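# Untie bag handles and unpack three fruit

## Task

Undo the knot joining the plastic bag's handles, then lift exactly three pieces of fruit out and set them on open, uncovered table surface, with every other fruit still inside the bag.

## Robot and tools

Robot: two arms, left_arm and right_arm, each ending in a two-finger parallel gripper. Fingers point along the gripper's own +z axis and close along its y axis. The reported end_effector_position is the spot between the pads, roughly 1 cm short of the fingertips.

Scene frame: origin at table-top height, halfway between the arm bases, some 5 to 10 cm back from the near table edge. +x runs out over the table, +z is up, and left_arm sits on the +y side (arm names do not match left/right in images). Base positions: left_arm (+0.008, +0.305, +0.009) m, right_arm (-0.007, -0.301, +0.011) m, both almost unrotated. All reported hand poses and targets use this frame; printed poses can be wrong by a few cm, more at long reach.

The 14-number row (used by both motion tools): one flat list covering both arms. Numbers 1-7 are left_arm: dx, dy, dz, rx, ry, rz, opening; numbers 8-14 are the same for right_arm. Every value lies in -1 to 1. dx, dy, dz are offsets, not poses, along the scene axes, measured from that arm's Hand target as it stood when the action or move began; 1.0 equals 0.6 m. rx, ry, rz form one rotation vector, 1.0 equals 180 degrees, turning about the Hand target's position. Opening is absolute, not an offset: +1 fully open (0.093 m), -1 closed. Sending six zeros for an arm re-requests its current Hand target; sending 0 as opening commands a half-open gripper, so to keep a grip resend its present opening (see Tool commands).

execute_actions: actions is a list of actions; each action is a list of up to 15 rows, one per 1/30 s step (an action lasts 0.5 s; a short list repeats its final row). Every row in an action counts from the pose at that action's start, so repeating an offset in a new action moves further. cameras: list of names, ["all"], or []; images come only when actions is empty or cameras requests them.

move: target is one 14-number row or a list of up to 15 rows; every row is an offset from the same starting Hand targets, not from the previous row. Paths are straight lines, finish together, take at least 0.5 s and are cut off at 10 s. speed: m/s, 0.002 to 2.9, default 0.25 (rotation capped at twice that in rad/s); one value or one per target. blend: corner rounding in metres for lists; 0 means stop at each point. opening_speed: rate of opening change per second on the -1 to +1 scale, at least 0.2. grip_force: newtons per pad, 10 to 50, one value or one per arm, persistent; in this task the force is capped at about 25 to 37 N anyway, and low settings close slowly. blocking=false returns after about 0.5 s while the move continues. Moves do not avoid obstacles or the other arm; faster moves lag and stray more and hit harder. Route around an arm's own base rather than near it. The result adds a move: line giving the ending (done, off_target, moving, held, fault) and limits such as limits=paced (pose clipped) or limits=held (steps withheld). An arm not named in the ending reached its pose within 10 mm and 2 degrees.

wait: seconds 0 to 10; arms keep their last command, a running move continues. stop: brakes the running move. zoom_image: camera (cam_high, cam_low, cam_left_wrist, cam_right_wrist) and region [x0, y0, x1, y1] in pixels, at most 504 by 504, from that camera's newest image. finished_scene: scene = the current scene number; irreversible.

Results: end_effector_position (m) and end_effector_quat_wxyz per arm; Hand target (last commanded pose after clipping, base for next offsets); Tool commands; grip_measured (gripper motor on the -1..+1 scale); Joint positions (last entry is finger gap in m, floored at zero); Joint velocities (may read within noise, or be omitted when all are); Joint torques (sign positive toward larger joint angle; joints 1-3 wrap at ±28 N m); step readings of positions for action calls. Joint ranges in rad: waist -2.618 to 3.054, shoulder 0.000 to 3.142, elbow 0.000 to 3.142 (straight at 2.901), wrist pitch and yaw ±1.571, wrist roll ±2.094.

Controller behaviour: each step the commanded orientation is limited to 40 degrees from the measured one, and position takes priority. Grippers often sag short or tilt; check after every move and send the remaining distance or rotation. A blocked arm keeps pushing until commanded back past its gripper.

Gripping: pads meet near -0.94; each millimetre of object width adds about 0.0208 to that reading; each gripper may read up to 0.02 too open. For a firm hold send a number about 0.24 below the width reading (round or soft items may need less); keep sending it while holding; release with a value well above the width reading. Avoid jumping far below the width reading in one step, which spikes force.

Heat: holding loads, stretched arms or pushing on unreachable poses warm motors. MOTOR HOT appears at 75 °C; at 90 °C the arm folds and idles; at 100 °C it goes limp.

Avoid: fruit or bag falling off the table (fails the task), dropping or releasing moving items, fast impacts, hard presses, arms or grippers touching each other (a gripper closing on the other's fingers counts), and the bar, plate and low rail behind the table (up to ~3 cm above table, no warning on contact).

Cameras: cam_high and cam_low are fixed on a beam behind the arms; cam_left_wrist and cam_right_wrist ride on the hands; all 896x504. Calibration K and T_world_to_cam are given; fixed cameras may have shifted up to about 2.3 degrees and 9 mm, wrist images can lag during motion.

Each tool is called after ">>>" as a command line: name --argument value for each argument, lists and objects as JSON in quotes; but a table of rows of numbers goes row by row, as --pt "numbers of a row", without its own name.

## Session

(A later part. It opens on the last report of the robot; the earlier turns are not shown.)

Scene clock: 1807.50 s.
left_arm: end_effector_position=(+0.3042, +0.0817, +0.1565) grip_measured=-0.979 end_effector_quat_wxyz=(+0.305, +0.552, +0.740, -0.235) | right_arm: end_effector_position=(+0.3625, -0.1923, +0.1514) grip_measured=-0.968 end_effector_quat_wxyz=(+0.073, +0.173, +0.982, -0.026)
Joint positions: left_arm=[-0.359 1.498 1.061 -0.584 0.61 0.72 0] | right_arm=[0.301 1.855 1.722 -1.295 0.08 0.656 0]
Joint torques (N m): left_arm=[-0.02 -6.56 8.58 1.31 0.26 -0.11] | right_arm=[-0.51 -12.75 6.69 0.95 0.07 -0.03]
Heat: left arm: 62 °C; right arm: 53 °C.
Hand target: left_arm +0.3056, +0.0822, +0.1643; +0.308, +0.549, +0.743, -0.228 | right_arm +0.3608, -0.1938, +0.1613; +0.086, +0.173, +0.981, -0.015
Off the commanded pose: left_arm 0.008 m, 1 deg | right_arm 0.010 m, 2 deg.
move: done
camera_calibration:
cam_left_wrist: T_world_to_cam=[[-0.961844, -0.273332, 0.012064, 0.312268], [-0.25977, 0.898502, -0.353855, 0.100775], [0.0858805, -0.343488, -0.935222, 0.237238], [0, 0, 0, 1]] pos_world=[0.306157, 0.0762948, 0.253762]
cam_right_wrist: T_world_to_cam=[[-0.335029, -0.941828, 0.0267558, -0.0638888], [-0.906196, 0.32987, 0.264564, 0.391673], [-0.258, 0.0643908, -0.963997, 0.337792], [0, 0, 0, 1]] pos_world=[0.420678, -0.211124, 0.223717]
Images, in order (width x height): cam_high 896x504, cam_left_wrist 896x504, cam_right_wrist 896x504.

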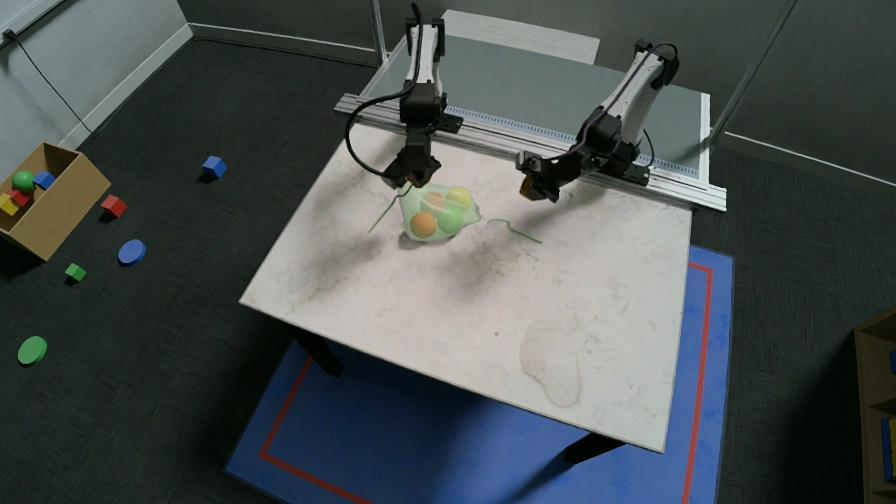

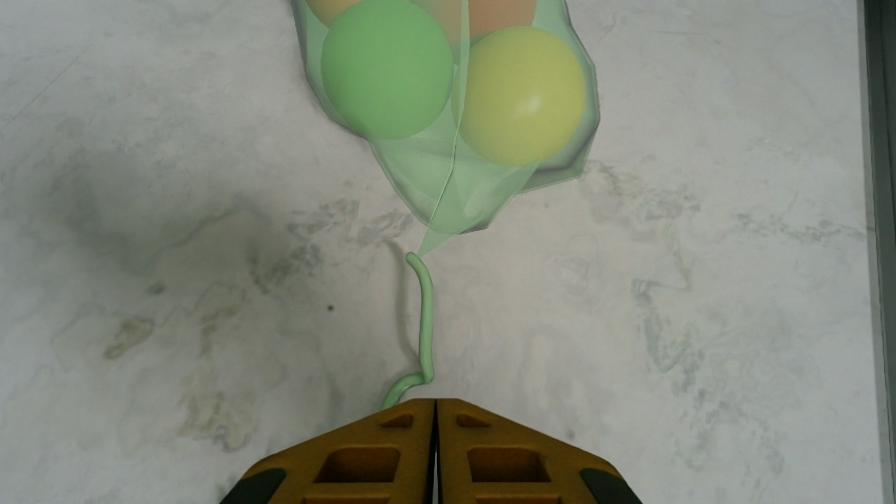

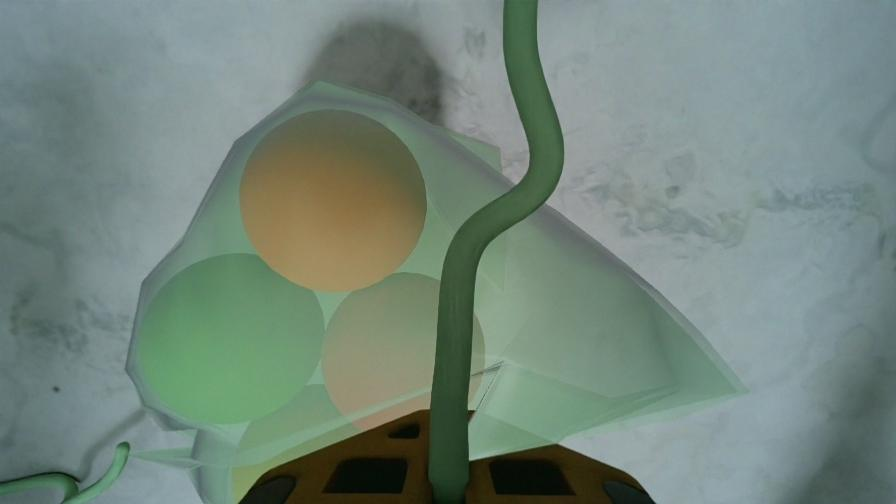

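>>> move --target '[0,-0.05,0,0,0,0,-1,0.0,0.1,-0.02,0,0,0,-1]' --speed 0.12 --cameras '["cam_left_wrist","cam_high"]'

>>> zoom_image --camera "cam_high" --region '[370, 120, 550, 270]'

>>> zoom_image --camera "cam_left_wrist" --region '[250, 0, 650, 300]'

Scene clock: 1818.57 s.
left_arm: end_effector_position=(+0.2984, +0.0545, +0.1616) grip_measured=-0.979 end_effector_quat_wxyz=(+0.303, +0.553, +0.740, -0.235) | right_arm: end_effector_position=(+0.3518, -0.1353, +0.1453) grip_measured=-0.968 end_effector_quat_wxyz=(+0.073, +0.168, +0.983, -0.015)
Joint positions: left_arm=[-0.453 1.508 1.086 -0.552 0.558 0.63 0] | right_arm=[0.451 1.893 1.756 -1.291 0.083 0.795 0]
Joint torques (N m): left_arm=[0.01 -4.62 8.99 1.66 0.28 -0.16] | right_arm=[-0.14 -8.13 11.73 0.89 0.27 0.1]
Heat: left arm: 60 °C; right arm: 53 °C.
Hand target: left_arm +0.3055, +0.0521, +0.1643; +0.308, +0.550, +0.742, -0.228 | right_arm +0.3607, -0.1338, +0.1493; +0.086, +0.173, +0.981, -0.015
Off the commanded pose: left_arm 0.008 m, 1 deg | right_arm 0.010 m, 2 deg.
move: done
camera_calibration:
cam_left_wrist: T_world_to_cam=[[-0.962405, -0.27134, 0.0123024, 0.29915], [-0.258283, 0.900196, -0.350623, 0.124336], [0.0840636, -0.340619, -0.936436, 0.233813], [0, 0, 0, 1]] pos_world=[0.300362, 0.0488862, 0.258866]
Images, in order (width x height): cam_high 896x504, cam_left_wrist 896x504.

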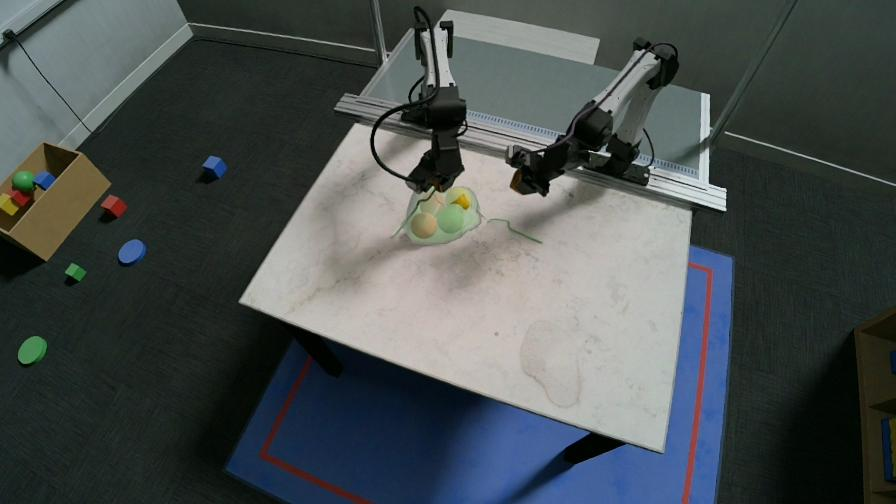

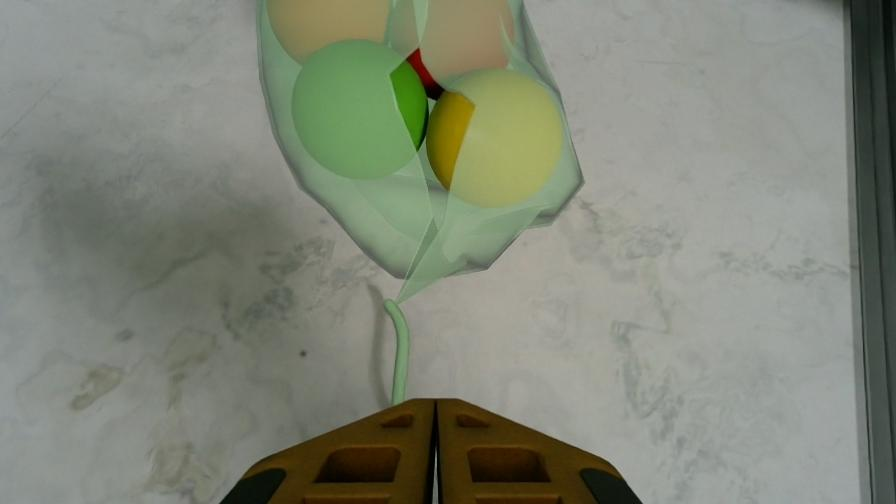

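Scaled by 2.800 from the camera's 896x504 image, which has a finer 1280x720 frame.

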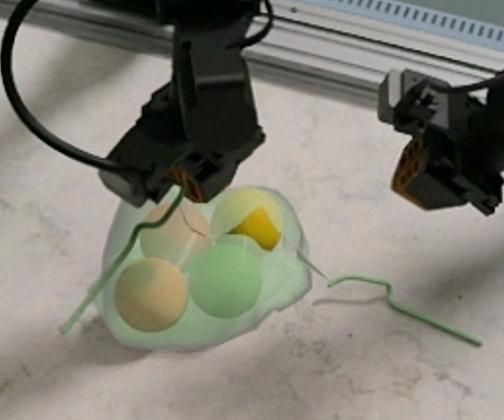

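Scaled by 1.260 from the camera's 896x504 image, which has a finer 1280x720 frame.

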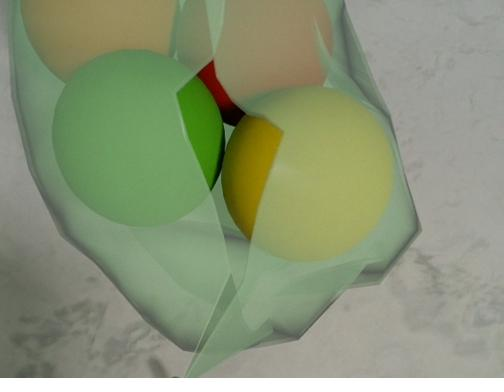

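>>> move --target '[0.047,-0.171,-0.125,-0.1062,-0.0325,0,-1,0,0,0,0,0,0,-1]' --speed 0.15 --cameras '["cam_left_wrist"]'

Scene clock: 1847.70 s.
left_arm: end_effector_position=(+0.3377, -0.0519, +0.1015) grip_measured=-0.979 end_effector_quat_wxyz=(+0.445, +0.504, +0.668, -0.317) | right_arm: end_effector_position=(+0.3518, -0.1354, +0.1453) grip_measured=-0.968 end_effector_quat_wxyz=(+0.073, +0.168, +0.983, -0.015)
Joint positions: left_arm=[-0.613 1.886 0.905 0.487 0.578 0.302 0] | right_arm=[0.451 1.893 1.756 -1.291 0.084 0.795 0]
Joint torques (N m): left_arm=[0.01 -6.72 5.19 2.17 0.22 -0.11] | right_arm=[-0.28 -8.06 11.73 0.87 0.26 0.07]
Heat: left arm: 56 °C; right arm: 55 °C.
Hand target: left_arm +0.3339, -0.0504, +0.0894; +0.432, +0.502, +0.678, -0.320 | right_arm +0.3607, -0.1338, +0.1493; +0.086, +0.173, +0.981, -0.015
Off the commanded pose: left_arm 0.013 m, 2 deg | right_arm 0.010 m, 2 deg.
move: off_target (left_arm)
camera_calibration:
cam_left_wrist: T_world_to_cam=[[-0.958831, -0.28258, -0.0281519, 0.311235], [-0.193052, 0.721315, -0.665159, 0.209865], [0.208267, -0.63234, -0.746171, 0.0615907], [0, 0, 0, 1]] pos_world=[0.326109, -0.0244836, 0.194312]
Images, in order (width x height): cam_left_wrist 896x504.

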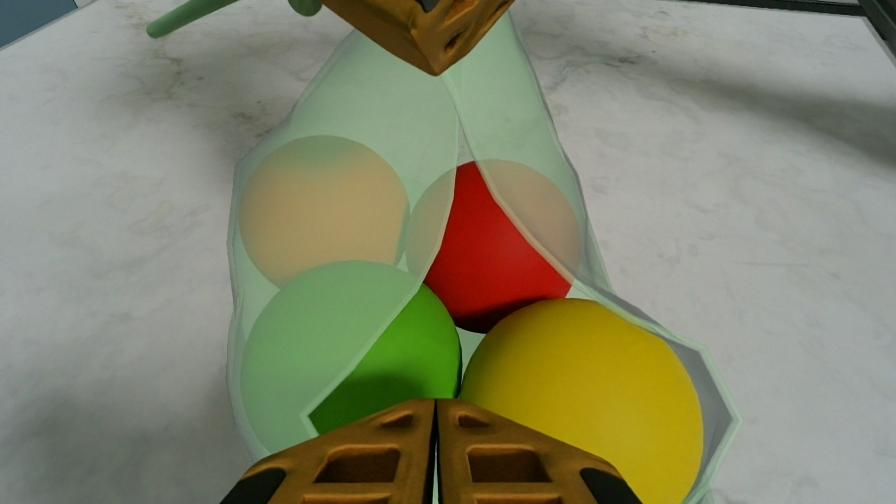

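>>> move --pt "-0.085 0.035 -0.012 0 0 0 0.72 0 0 0 0 0 0 -1" --pt "-0.055 -0.0595 -0.066 0 0 0 0.72 0 0 0 0 0 0 -1" --speed 0.1 --blend '[0.01,0]' --opening_speed 3 --cameras '["cam_left_wrist"]'

Scene clock: 1881.20 s.
left_arm: end_effector_position=(+0.2959, -0.0831, +0.0520) grip_measured=+0.718 end_effector_quat_wxyz=(+0.431, +0.507, +0.673, -0.323) | right_arm: end_effector_position=(+0.3518, -0.1354, +0.1453) grip_measured=-0.968 end_effector_quat_wxyz=(+0.073, +0.168, +0.983, -0.015)
Joint positions: left_arm=[-0.754 2.007 0.82 0.703 0.469 0.224 0.08] | right_arm=[0.451 1.893 1.756 -1.291 0.084 0.795 0]
Joint torques (N m): left_arm=[0.17 -6.69 7.08 2.26 0.04 -0.12] | right_arm=[-0.12 -8.1 11.71 0.86 0.27 0.07]
Heat: left arm: 57 °C; right arm: 57 °C.
Hand target: left_arm +0.3007, -0.0862, +0.0498; +0.432, +0.502, +0.678, -0.320 | right_arm +0.3607, -0.1338, +0.1493; +0.086, +0.173, +0.981, -0.015
Off the commanded pose: left_arm 0.006 m, 1 deg | right_arm 0.010 m, 2 deg.
move: done
camera_calibration:
cam_left_wrist: T_world_to_cam=[[-0.962792, -0.270194, -0.00516863, 0.261909], [-0.202077, 0.732505, -0.650078, 0.194199], [0.179433, -0.624846, -0.75985, 0.0234905], [0, 0, 0, 1]] pos_world=[0.287192, -0.0568073, 0.145447]
Images, in order (width x height): cam_left_wrist 896x504.

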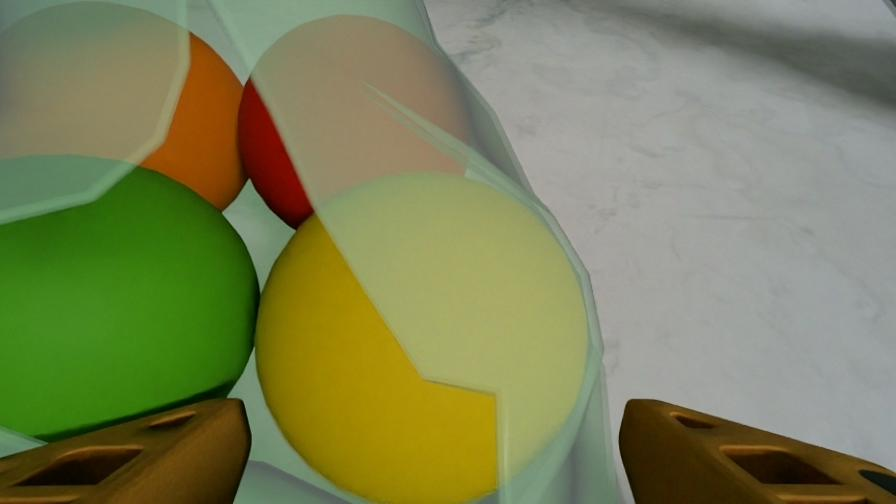

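>>> move --target '[-0.02,0.07,0.06,0,0,0,0.72,0,0,0,0,0,0,-1]' --speed 0.1 --cameras '["cam_left_wrist"]'

Scene clock: 1901.23 s.
left_arm: end_effector_position=(+0.2931, -0.0491, +0.0872) grip_measured=+0.718 end_effector_quat_wxyz=(+0.440, +0.498, +0.675, -0.321) | right_arm: end_effector_position=(+0.3518, -0.1354, +0.1453) grip_measured=-0.968 end_effector_quat_wxyz=(+0.073, +0.168, +0.983, -0.015)
Joint positions: left_arm=[-0.69 1.817 0.729 0.609 0.508 0.241 0.08] | right_arm=[0.451 1.893 1.756 -1.291 0.084 0.795 0]
Joint torques (N m): left_arm=[0.69 -8.59 4.74 2.01 0.27 0.08] | right_arm=[-0.23 -8.01 11.71 0.9 0.23 0.08]
Heat: left arm: 56 °C; right arm: 58 °C.
Hand target: left_arm +0.2888, -0.0441, +0.0857; +0.432, +0.502, +0.678, -0.320 | right_arm +0.3607, -0.1338, +0.1493; +0.086, +0.173, +0.981, -0.015
Off the commanded pose: left_arm 0.007 m, 1 deg | right_arm 0.010 m, 2 deg.
move: done
camera_calibration:
cam_left_wrist: T_world_to_cam=[[-0.956565, -0.291422, -0.00747119, 0.265932], [-0.214024, 0.719452, -0.660744, 0.195374], [0.197931, -0.630446, -0.750574, 0.0654721], [0, 0, 0, 1]] pos_world=[0.283237, -0.0217871, 0.180221]
Images, in order (width x height): cam_left_wrist 896x504.

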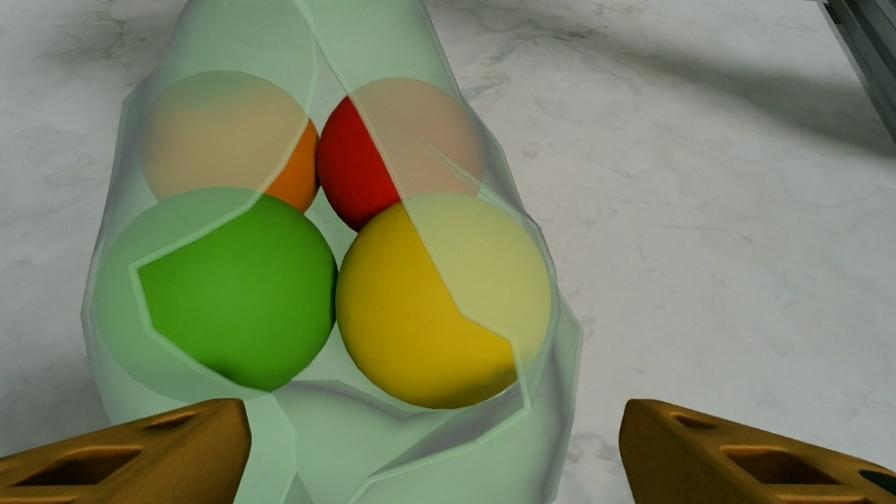

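>>> move --pt "0.030 -0.01 0.02 0 0 0 -1 0 0 0 0 0 0 -1" --pt "0.042 -0.052 -0.012 0 0 0 -1 0 0 0 0 0 0 -1" --speed 0.1 --opening_speed 3 --cameras '["cam_left_wrist"]'

Scene clock: 1982.93 s.
left_arm: end_effector_position=(+0.3082, -0.0723, +0.0793) grip_measured=-0.979 end_effector_quat_wxyz=(+0.430, +0.507, +0.674, -0.323) | right_arm: end_effector_position=(+0.3518, -0.1354, +0.1453) grip_measured=-0.968 end_effector_quat_wxyz=(+0.073, +0.168, +0.983, -0.015)
Joint positions: left_arm=[-0.705 1.92 0.855 0.566 0.512 0.25 0] | right_arm=[0.451 1.893 1.756 -1.291 0.084 0.795 0]
Joint torques (N m): left_arm=[0.24 -6.65 7.58 2.22 0.01 -0.12] | right_arm=[-0.24 -8.17 11.67 0.87 0.27 0.09]
Heat: left arm: 58 °C; right arm: 60 °C.
Hand target: left_arm +0.3140, -0.0753, +0.0786; +0.432, +0.502, +0.678, -0.320 | right_arm +0.3607, -0.1338, +0.1493; +0.086, +0.173, +0.981, -0.015
Off the commanded pose: left_arm 0.007 m, 1 deg | right_arm 0.010 m, 2 deg.
move: done
camera_calibration:
cam_left_wrist: T_world_to_cam=[[-0.962944, -0.269682, -0.00325746, 0.27672], [-0.203191, 0.733363, -0.648762, 0.206785], [0.177349, -0.62406, -0.760984, 0.0495339], [0, 0, 0, 1]] pos_world=[0.299698, -0.0461096, 0.17275]
Images, in order (width x height): cam_left_wrist 896x504.

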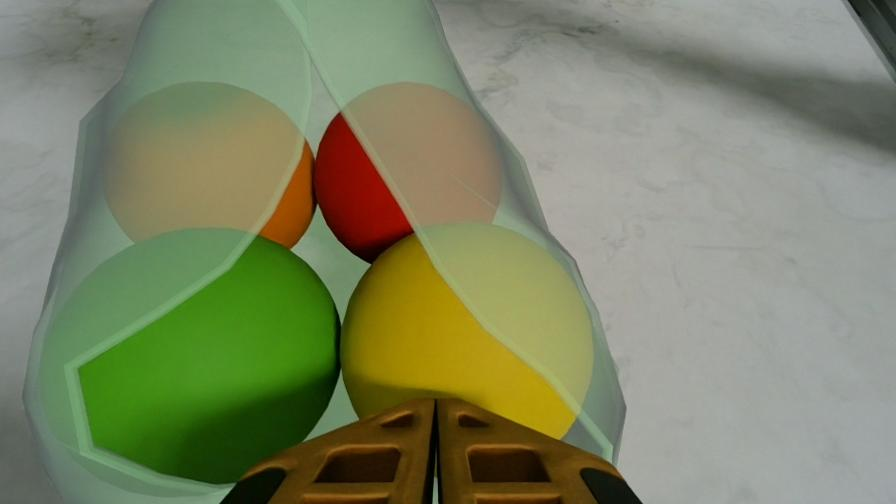

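>>> move --target '[0,0,0,0,0,0,1,0,0,0,0,0,0,-1]' --opening_speed 1.0 --cameras '["cam_left_wrist"]'

Scene clock: 2007.23 s.
left_arm: end_effector_position=(+0.3083, -0.0723, +0.0793) grip_measured=+1.000 end_effector_quat_wxyz=(+0.430, +0.507, +0.674, -0.323) | right_arm: end_effector_position=(+0.3518, -0.1354, +0.1453) grip_measured=-0.968 end_effector_quat_wxyz=(+0.073, +0.168, +0.983, -0.015)
Joint positions: left_arm=[-0.705 1.92 0.855 0.566 0.512 0.25 0.093] | right_arm=[0.451 1.893 1.756 -1.291 0.084 0.795 0]
Joint torques (N m): left_arm=[0.2 -6.63 7.56 2.25 0.06 -0.12] | right_arm=[-0.1 -8.13 11.67 0.88 0.29 0.09]
Heat: left arm: 58 °C; right arm: 60 °C.
Hand target: left_arm +0.3139, -0.0753, +0.0786; +0.432, +0.502, +0.678, -0.320 | right_arm +0.3607, -0.1338, +0.1493; +0.086, +0.173, +0.981, -0.015
Off the commanded pose: left_arm 0.007 m, 1 deg | right_arm 0.010 m, 2 deg.
move: done
camera_calibration:
cam_left_wrist: T_world_to_cam=[[-0.962801, -0.270193, -0.00310278, 0.276722], [-0.203695, 0.73329, -0.648686, 0.20694], [0.177546, -0.623924, -0.76105, 0.0494747], [0, 0, 0, 1]] pos_world=[0.299797, -0.0461099, 0.17275]
Images, in order (width x height): cam_left_wrist 896x504.

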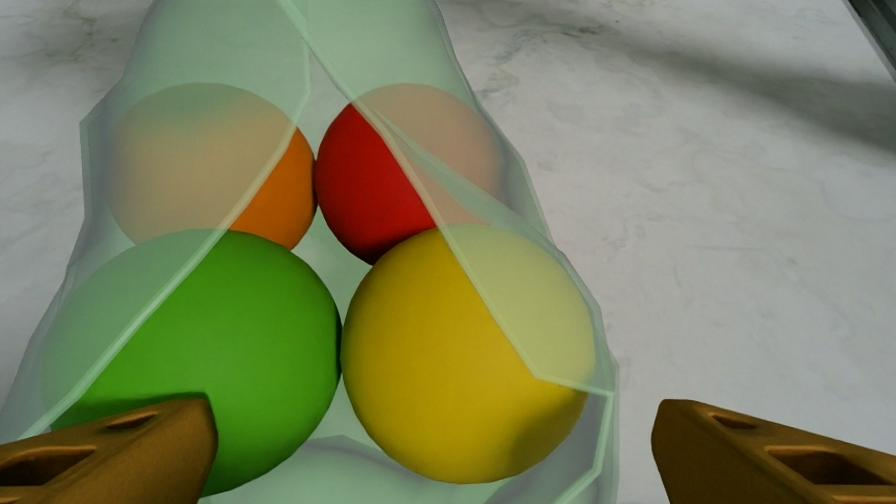

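>>> move --pt "0.001 -0.058 -0.053 0 0 0 0.72 0 0 0 0 0 0 -1" --speed 0.1 --opening_speed 3 --cameras '["cam_left_wrist"]'

Scene clock: 2028.50 s.
left_arm: end_effector_position=(+0.3096, -0.1070, +0.0492) grip_measured=+0.722 end_effector_quat_wxyz=(+0.430, +0.507, +0.673, -0.323) | right_arm: end_effector_position=(+0.3518, -0.1354, +0.1453) grip_measured=-0.968 end_effector_quat_wxyz=(+0.073, +0.168, +0.983, -0.015)
Joint positions: left_arm=[-0.774 2.084 0.94 0.664 0.451 0.214 0.08] | right_arm=[0.451 1.893 1.756 -1.291 0.084 0.795 0]
Joint torques (N m): left_arm=[0.13 -7.32 7.34 2.29 0.05 -0.16] | right_arm=[-0.2 -8.12 11.81 0.84 0.27 0.08]
Heat: left arm: 58 °C; right arm: 61 °C.
Hand target: left_arm +0.3146, -0.1102, +0.0468; +0.432, +0.502, +0.678, -0.320 | right_arm +0.3607, -0.1338, +0.1493; +0.086, +0.173, +0.981, -0.015
Off the commanded pose: left_arm 0.006 m, 1 deg | right_arm 0.010 m, 2 deg.
move: done
camera_calibration:
cam_left_wrist: T_world_to_cam=[[-0.962866, -0.269949, -0.00417538, 0.268599], [-0.202687, 0.732997, -0.649332, 0.212867], [0.178347, -0.624374, -0.760493, 0.00434719], [0, 0, 0, 1]] pos_world=[0.300995, -0.0808087, 0.142649]
Images, in order (width x height): cam_left_wrist 896x504.

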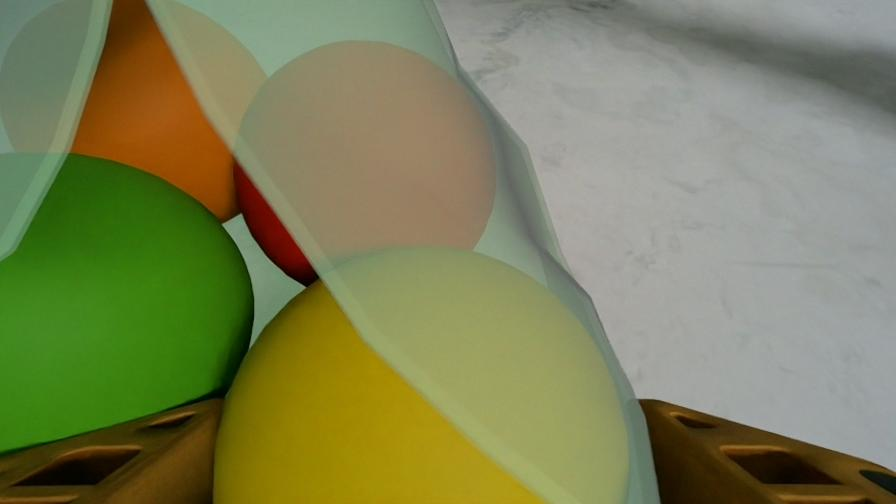

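>>> move --pt "0 0 0 0 0 0 0.2 0 0 0 0 0 0 -1" --opening_speed 1.0 --cameras '["cam_left_wrist"]'

Scene clock: 2045.33 s.
left_arm: end_effector_position=(+0.3100, -0.1070, +0.0494) grip_measured=+0.379 end_effector_quat_wxyz=(+0.431, +0.507, +0.674, -0.322) | right_arm: end_effector_position=(+0.3518, -0.1354, +0.1453) grip_measured=-0.968 end_effector_quat_wxyz=(+0.073, +0.168, +0.983, -0.015)
Joint positions: left_arm=[-0.774 2.084 0.94 0.665 0.449 0.213 0.063] | right_arm=[0.451 1.893 1.756 -1.291 0.084 0.795 0]
Joint torques (N m): left_arm=[0.14 -7.36 7.25 2.29 0.05 -0.12] | right_arm=[-0.21 -8.14 11.63 0.87 0.26 0.06]
Heat: left arm: 59 °C; right arm: 61 °C.
Hand target: left_arm +0.3145, -0.1102, +0.0468; +0.432, +0.502, +0.678, -0.320 | right_arm +0.3607, -0.1338, +0.1493; +0.086, +0.173, +0.981, -0.015
Off the commanded pose: left_arm 0.006 m, 1 deg | right_arm 0.010 m, 2 deg.
move: done
camera_calibration:
cam_left_wrist: T_world_to_cam=[[-0.962356, -0.271739, -0.00531614, 0.268679], [-0.203172, 0.732245, -0.650029, 0.213146], [0.180531, -0.62448, -0.759891, 0.00377406], [0, 0, 0, 1]] pos_world=[0.301189, -0.080708, 0.142847]
Images, in order (width x height): cam_left_wrist 896x504.

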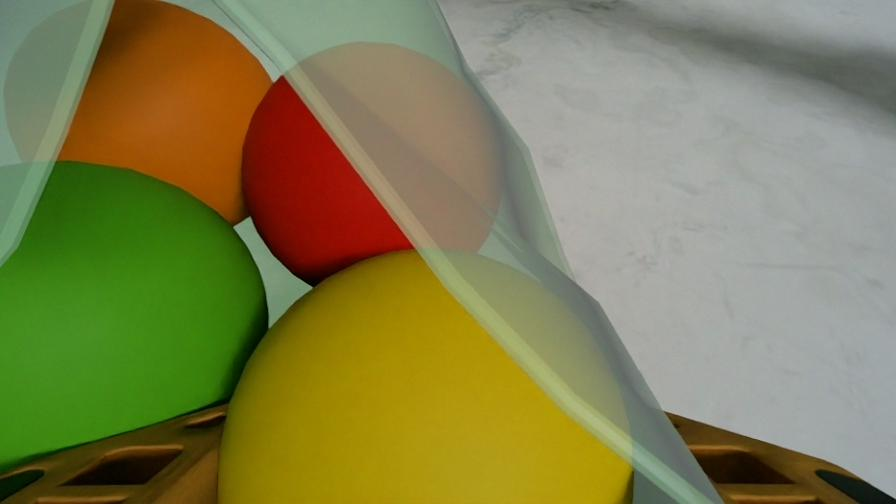

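>>> move --pt "-0.02 0.1 0.08 0 0 0 0.2 0 0 0 0 0 0 -1" --speed 0.1 --cameras '["cam_left_wrist","cam_high"]'

>>> zoom_image --camera "cam_high" --region '[370, 120, 550, 270]'

Scene clock: 2059.40 s.
left_arm: end_effector_position=(+0.3062, -0.0539, +0.0916) grip_measured=+0.379 end_effector_quat_wxyz=(+0.433, +0.498, +0.680, -0.319) | right_arm: end_effector_position=(+0.3518, -0.1354, +0.1453) grip_measured=-0.987 end_effector_quat_wxyz=(+0.073, +0.169, +0.983, -0.016)
Joint positions: left_arm=[-0.676 1.836 0.801 0.537 0.517 0.248 0.063] | right_arm=[0.451 1.893 1.756 -1.291 0.084 0.796 0]
Joint torques (N m): left_arm=[0.65 -9.26 5.11 2.09 0.31 0.1] | right_arm=[-0.21 -8.06 11.63 0.86 0.29 0.03]
Heat: left arm: 59 °C; right arm: 61 °C.
Hand target: left_arm +0.3026, -0.0502, +0.0948; +0.432, +0.502, +0.678, -0.320 | right_arm +0.3607, -0.1338, +0.1493; +0.086, +0.173, +0.981, -0.015
Off the commanded pose: left_arm 0.006 m, 1 deg | right_arm 0.010 m, 2 deg.
move: done
camera_calibration:
cam_left_wrist: T_world_to_cam=[[-0.955915, -0.293643, -0.000118791, 0.276132], [-0.223013, 0.726252, -0.650248, 0.206766], [0.191027, -0.621556, -0.759722, 0.0665558], [0, 0, 0, 1]] pos_world=[0.297356, -0.0277118, 0.185046]
Images, in order (width x height): cam_high 896x504, cam_left_wrist 896x504.

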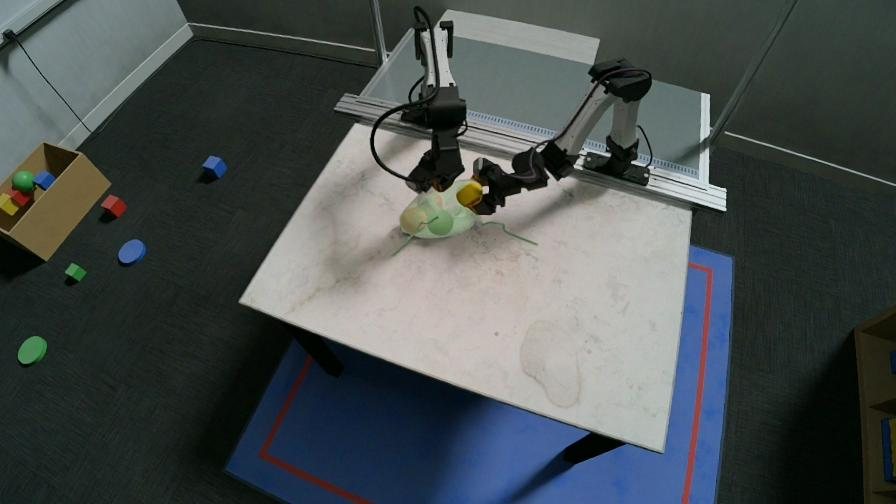

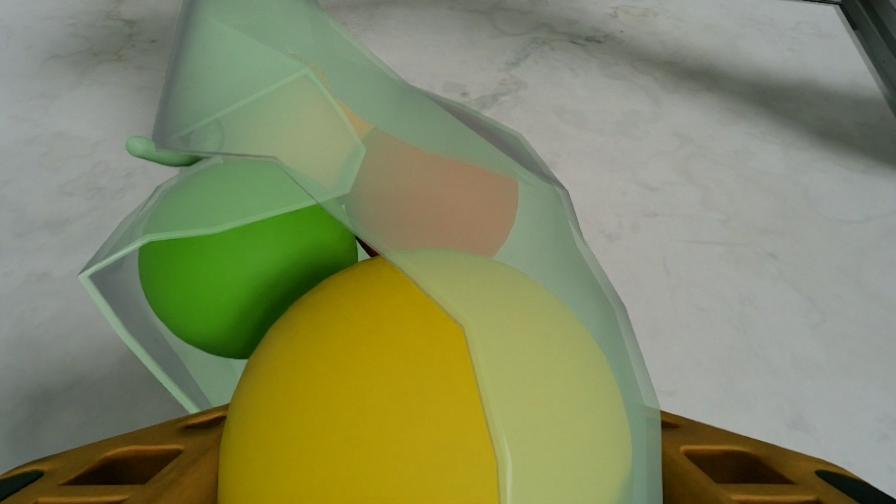

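Scaled by 2.800 from the camera's 896x504 image, which has a finer 1280x720 frame.

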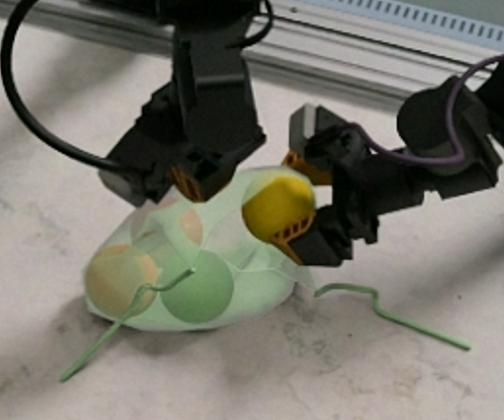

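>>> move --pt "0.0 0.13 0.06 0 0 0 0.2 -0.05 -0.1 0.12 0 0 0 -0.5" --speed 0.1 --cameras '["cam_left_wrist","cam_high"]'

>>> zoom_image --camera "cam_high" --region '[370, 120, 550, 270]'

Scene clock: 2069.80 s.
left_arm: end_effector_position=(+0.3071, +0.0253, +0.1283) grip_measured=+0.379 end_effector_quat_wxyz=(+0.433, +0.498, +0.681, -0.318) | right_arm: end_effector_position=(+0.3333, -0.1917, +0.2035) grip_measured=-0.501 end_effector_quat_wxyz=(+0.073, +0.172, +0.982, -0.026)
Joint positions: left_arm=[-0.461 1.575 0.71 0.286 0.7 0.385 0.063] | right_arm=[0.325 1.778 1.834 -1.486 0.084 0.678 0.021]
Joint torques (N m): left_arm=[0.61 -7.51 5.75 1.96 0.41 0.06] | right_arm=[-0.8 -11.04 11.19 0.57 0.04 -0.07]
Heat: left arm: 61 °C; right arm: 61 °C.
Hand target: left_arm +0.3025, +0.0278, +0.1308; +0.432, +0.502, +0.678, -0.320 | right_arm +0.3307, -0.1937, +0.2213; +0.086, +0.173, +0.981, -0.015
Off the commanded pose: left_arm 0.006 m, 1 deg | right_arm 0.018 m, 2 deg.
move: off_target (right_arm)
camera_calibration:
cam_left_wrist: T_world_to_cam=[[-0.955525, -0.294908, -0.000738868, 0.300247], [-0.224318, 0.728432, -0.647355, 0.173176], [0.191448, -0.618399, -0.762188, 0.143567], [0, 0, 0, 1]] pos_world=[0.298255, 0.0511795, 0.221753]
Images, in order (width x height): cam_high 896x504, cam_left_wrist 896x504.

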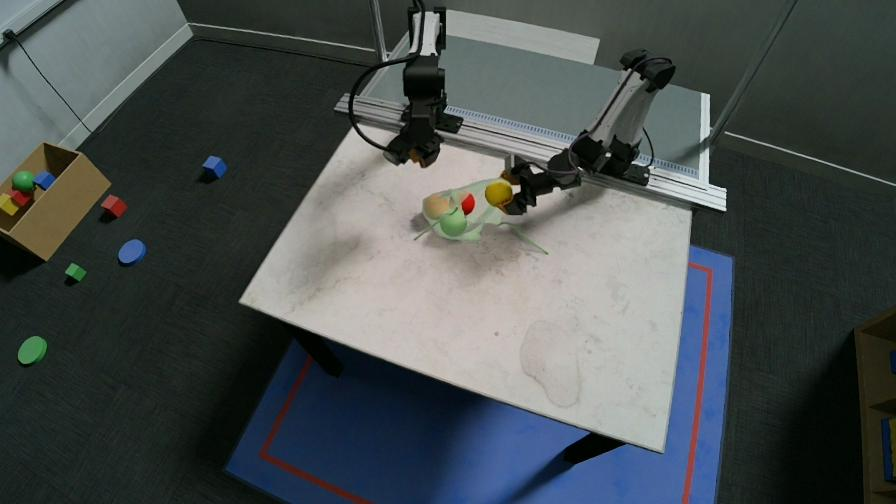

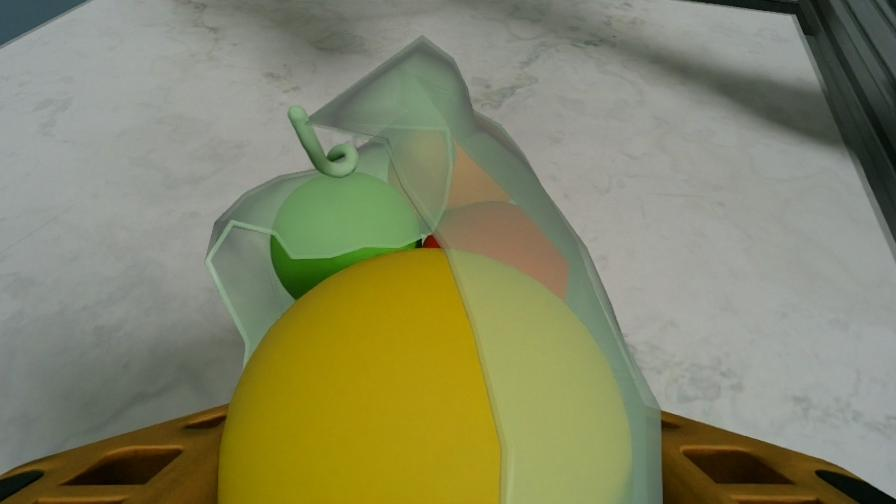

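Scaled by 2.800 from the camera's 896x504 image, which has a finer 1280x720 frame.

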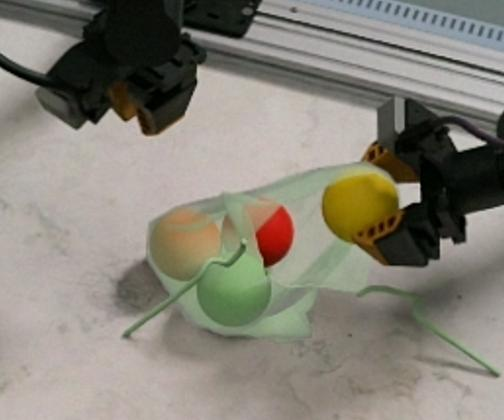

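>>> move --pt "-0.01 0.1 -0.06 0 0 0 0.2 0 0 0 0 0 0 -0.5" --pt "-0.01 0.1 -0.145 0 0 0 0.2 0 0 0 0 0 0 -0.5" --speed 0.1 --blend '[0.02,0]' --cameras '["cam_left_wrist","cam_high","cam_low"]'

>>> zoom_image --camera "cam_high" --region '[390, 140, 570, 290]'

>>> zoom_image --camera "cam_low" --region '[260, 210, 480, 370]'

Scene clock: 2086.97 s.
left_arm: end_effector_position=(+0.2992, +0.0861, +0.0488) grip_measured=+0.379 end_effector_quat_wxyz=(+0.436, +0.503, +0.676, -0.317) | right_arm: end_effector_position=(+0.3332, -0.1917, +0.2035) grip_measured=-0.501 end_effector_quat_wxyz=(+0.072, +0.172, +0.982, -0.026)
Joint positions: left_arm=[-0.265 1.766 0.492 0.583 0.863 0.56 0.063] | right_arm=[0.325 1.778 1.834 -1.486 0.084 0.678 0.021]
Joint torques (N m): left_arm=[0.72 -4.75 4.04 1.95 0.47 0] | right_arm=[-0.84 -10.99 11.19 0.54 0.01 -0.11]
Heat: left arm: 58 °C; right arm: 62 °C.
Hand target: left_arm +0.2965, +0.0878, +0.0438; +0.432, +0.502, +0.678, -0.320 | right_arm +0.3307, -0.1937, +0.2213; +0.086, +0.173, +0.981, -0.015
Off the commanded pose: left_arm 0.006 m, 1 deg | right_arm 0.018 m, 2 deg.
move: off_target (right_arm)
camera_calibration:
cam_left_wrist: T_world_to_cam=[[-0.958141, -0.286044, -0.0119864, 0.311124], [-0.209626, 0.729452, -0.65112, 0.071395], [0.194993, -0.621352, -0.75888, 0.121139], [0, 0, 0, 1]] pos_world=[0.289446, 0.112186, 0.142146]
Images, in order (width x height): cam_high 896x504, cam_low 896x504, cam_left_wrist 896x504.

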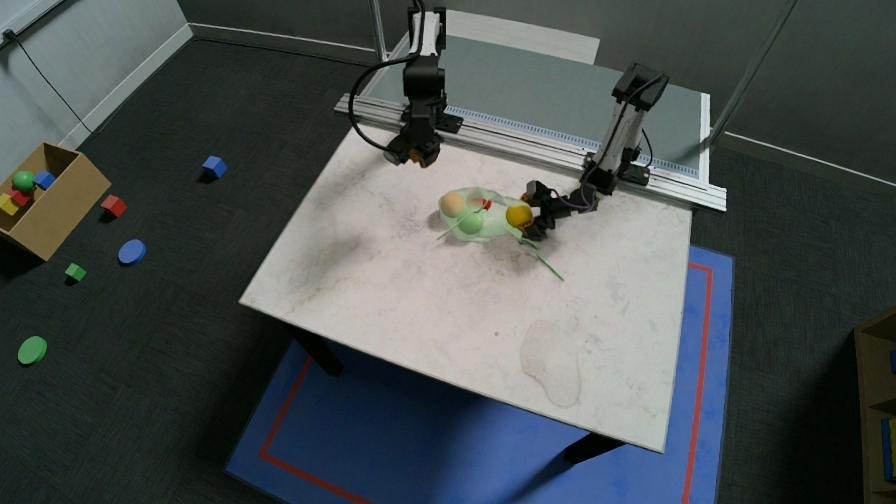

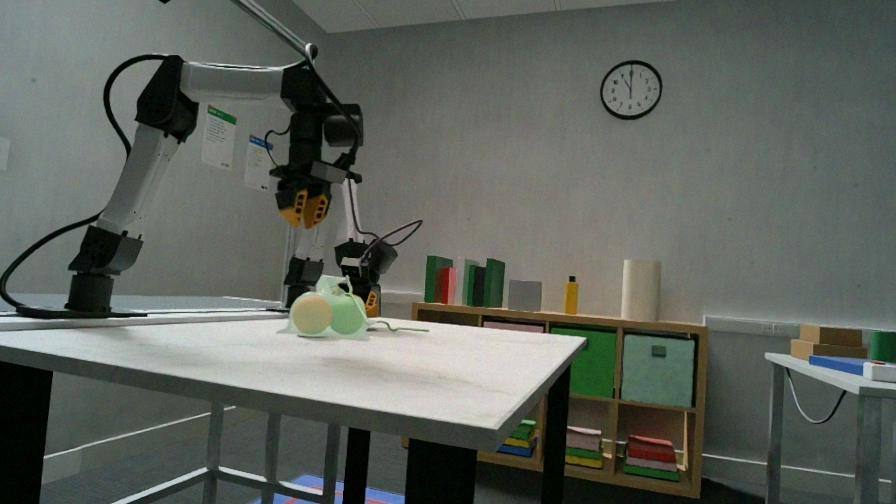

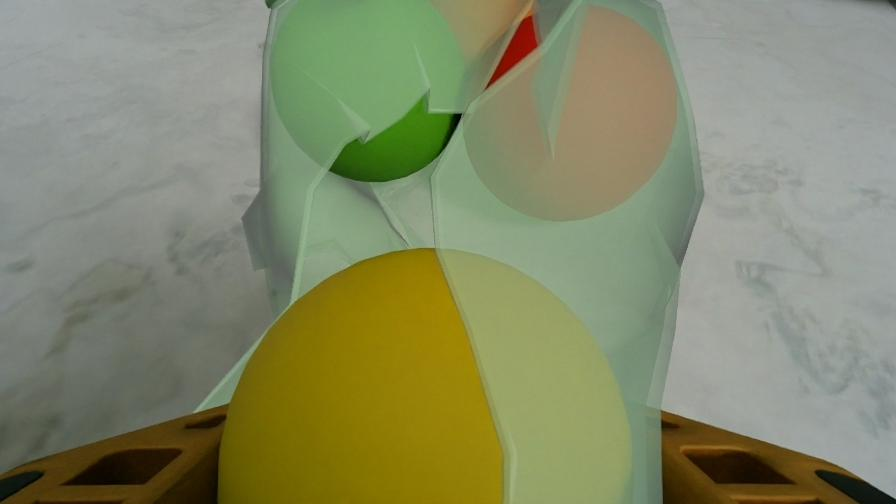

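Scaled by 2.800 from the camera's 896x504 image, which has a finer 1280x720 frame.

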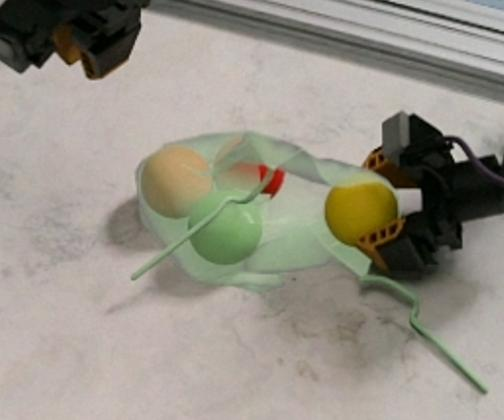

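Scaled by 2.291 from the camera's 896x504 image, which has a finer 1280x720 frame.

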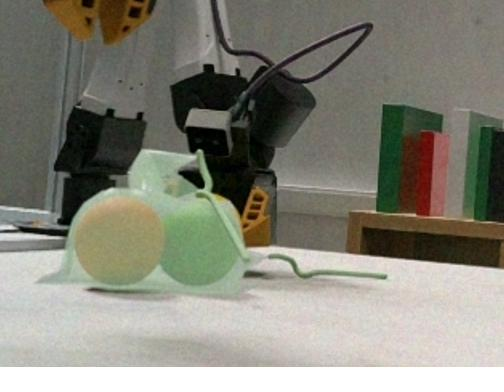

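>>> move --pt "0 0 0 0 0 0 0.75 0 0 0 0 0 0 -0.5" --opening_speed 0.6 --cameras '["cam_left_wrist","cam_high"]'

>>> zoom_image --camera "cam_high" --region '[390, 140, 570, 290]'

Scene clock: 2130.37 s.
left_arm: end_effector_position=(+0.3001, +0.0858, +0.0498) grip_measured=+0.748 end_effector_quat_wxyz=(+0.439, +0.504, +0.674, -0.316) | right_arm: end_effector_position=(+0.3332, -0.1917, +0.2035) grip_measured=-0.501 end_effector_quat_wxyz=(+0.072, +0.172, +0.982, -0.026)
Joint positions: left_arm=[-0.265 1.766 0.492 0.59 0.863 0.56 0.081] | right_arm=[0.325 1.778 1.834 -1.486 0.084 0.678 0.021]
Joint torques (N m): left_arm=[0.69 -4.74 4.05 1.97 0.47 0] | right_arm=[-0.87 -11.12 11.23 0.54 0.03 -0.08]
Heat: left arm: 52 °C; right arm: 62 °C.
Hand target: left_arm +0.2966, +0.0878, +0.0437; +0.432, +0.502, +0.678, -0.320 | right_arm +0.3307, -0.1937, +0.2213; +0.086, +0.173, +0.981, -0.015
Off the commanded pose: left_arm 0.007 m, 1 deg | right_arm 0.018 m, 2 deg.
move: off_target (right_arm)
camera_calibration:
cam_left_wrist: T_world_to_cam=[[-0.958053, -0.285998, -0.0184224, 0.312174], [-0.204767, 0.728081, -0.654193, 0.071271], [0.200511, -0.62298, -0.756103, 0.119909], [0, 0, 0, 1]] pos_world=[0.28963, 0.112091, 0.143039]
Images, in order (width x height): cam_high 896x504, cam_left_wrist 896x504.

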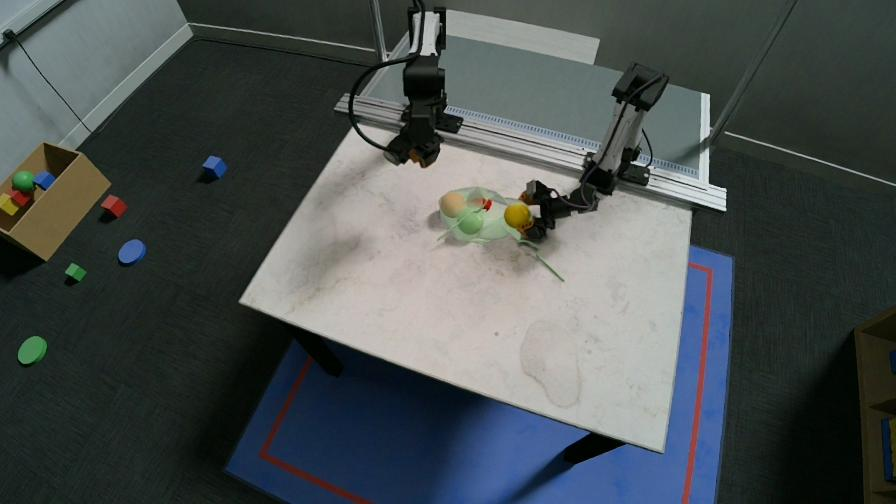

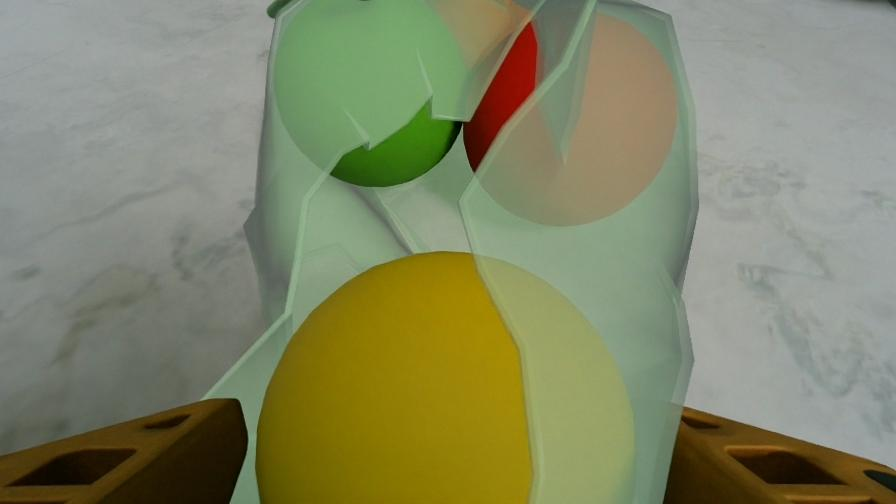

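Scaled by 2.800 from the camera's 896x504 image, which has a finer 1280x720 frame.

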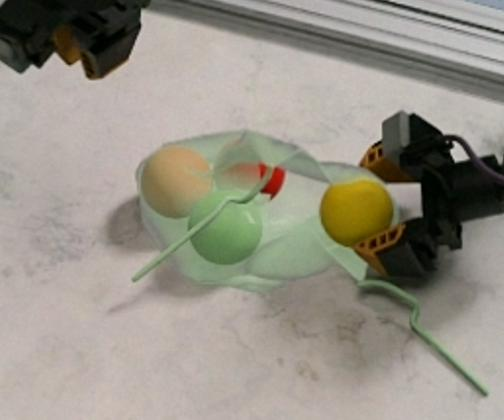

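>>> move --pt "-0.035 0.11 0.09 0 0 0 0.85 0 0 0 0 0 0 -0.5" --pt "-0.01 0.02 0.19 0.1939 0.2618 0.3723 1 0 0 0 0 0 0 -0.5" --speed 0.15 --blend '[0.02,0]' --cameras '["cam_left_wrist","cam_high"]'

>>> zoom_image --camera "cam_high" --region '[390, 140, 570, 290]'

Scene clock: 2165.90 s.
left_arm: end_effector_position=(+0.2891, +0.1002, +0.1575) grip_measured=+1.000 end_effector_quat_wxyz=(+0.089, +0.004, +0.996, -0.008) | right_arm: end_effector_position=(+0.3332, -0.1917, +0.2035) grip_measured=-0.501 end_effector_quat_wxyz=(+0.072, +0.172, +0.982, -0.026)
Joint positions: left_arm=[-0.647 1.723 1.532 -1.23 -0.086 -0.654 0.093] | right_arm=[0.325 1.778 1.834 -1.486 0.084 0.678 0.021]
Joint torques (N m): left_arm=[-0.05 -5.63 8.17 0.62 -0.19 -0.12] | right_arm=[-0.81 -11.03 11.14 0.55 0 -0.08]
Heat: left arm: 50 °C; right arm: 62 °C.
Hand target: left_arm +0.2905, +0.0998, +0.1577; +0.087, +0.000, +0.996, +0.000 | right_arm +0.3307, -0.1937, +0.2213; +0.086, +0.173, +0.981, -0.015
Off the commanded pose: left_arm 0.002 m, 1 deg | right_arm 0.018 m, 2 deg.
move: off_target (right_arm)
camera_calibration:
cam_left_wrist: T_world_to_cam=[[-0.0150782, -0.999698, 0.0194206, 0.100668], [-0.968832, 0.0194101, 0.246957, 0.278966], [-0.247259, -0.0150917, -0.968832, 0.31454], [0, 0, 0, 1]] pos_world=[0.349562, 0.09997, 0.233889]
Images, in order (width x height): cam_high 896x504, cam_left_wrist 896x504.

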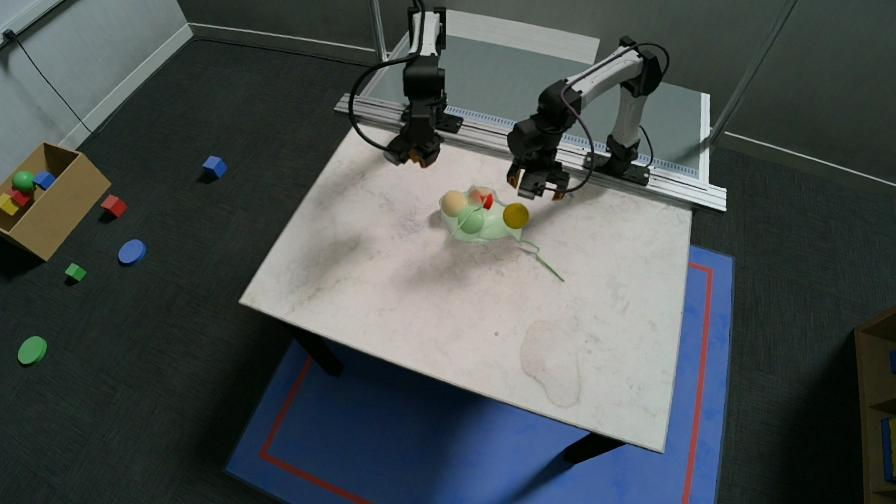

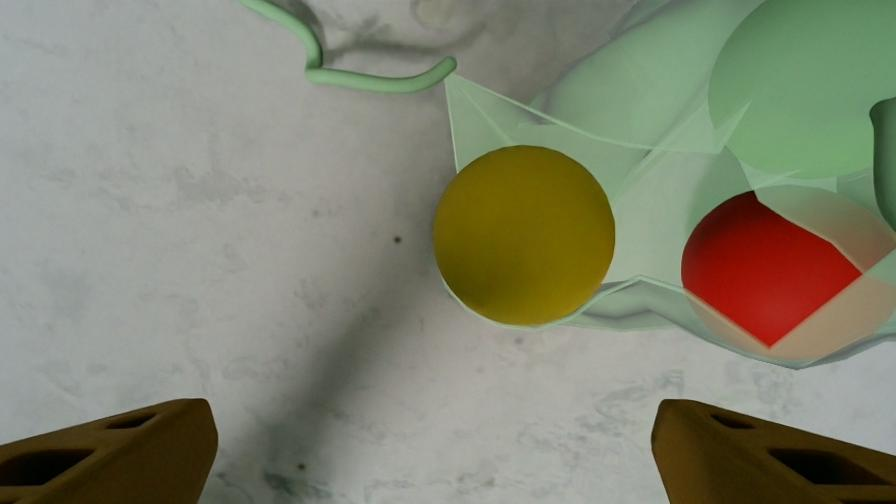

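Scaled by 2.800 from the camera's 896x504 image, which has a finer 1280x720 frame.

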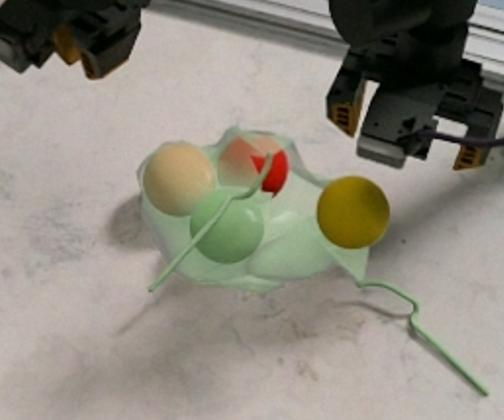

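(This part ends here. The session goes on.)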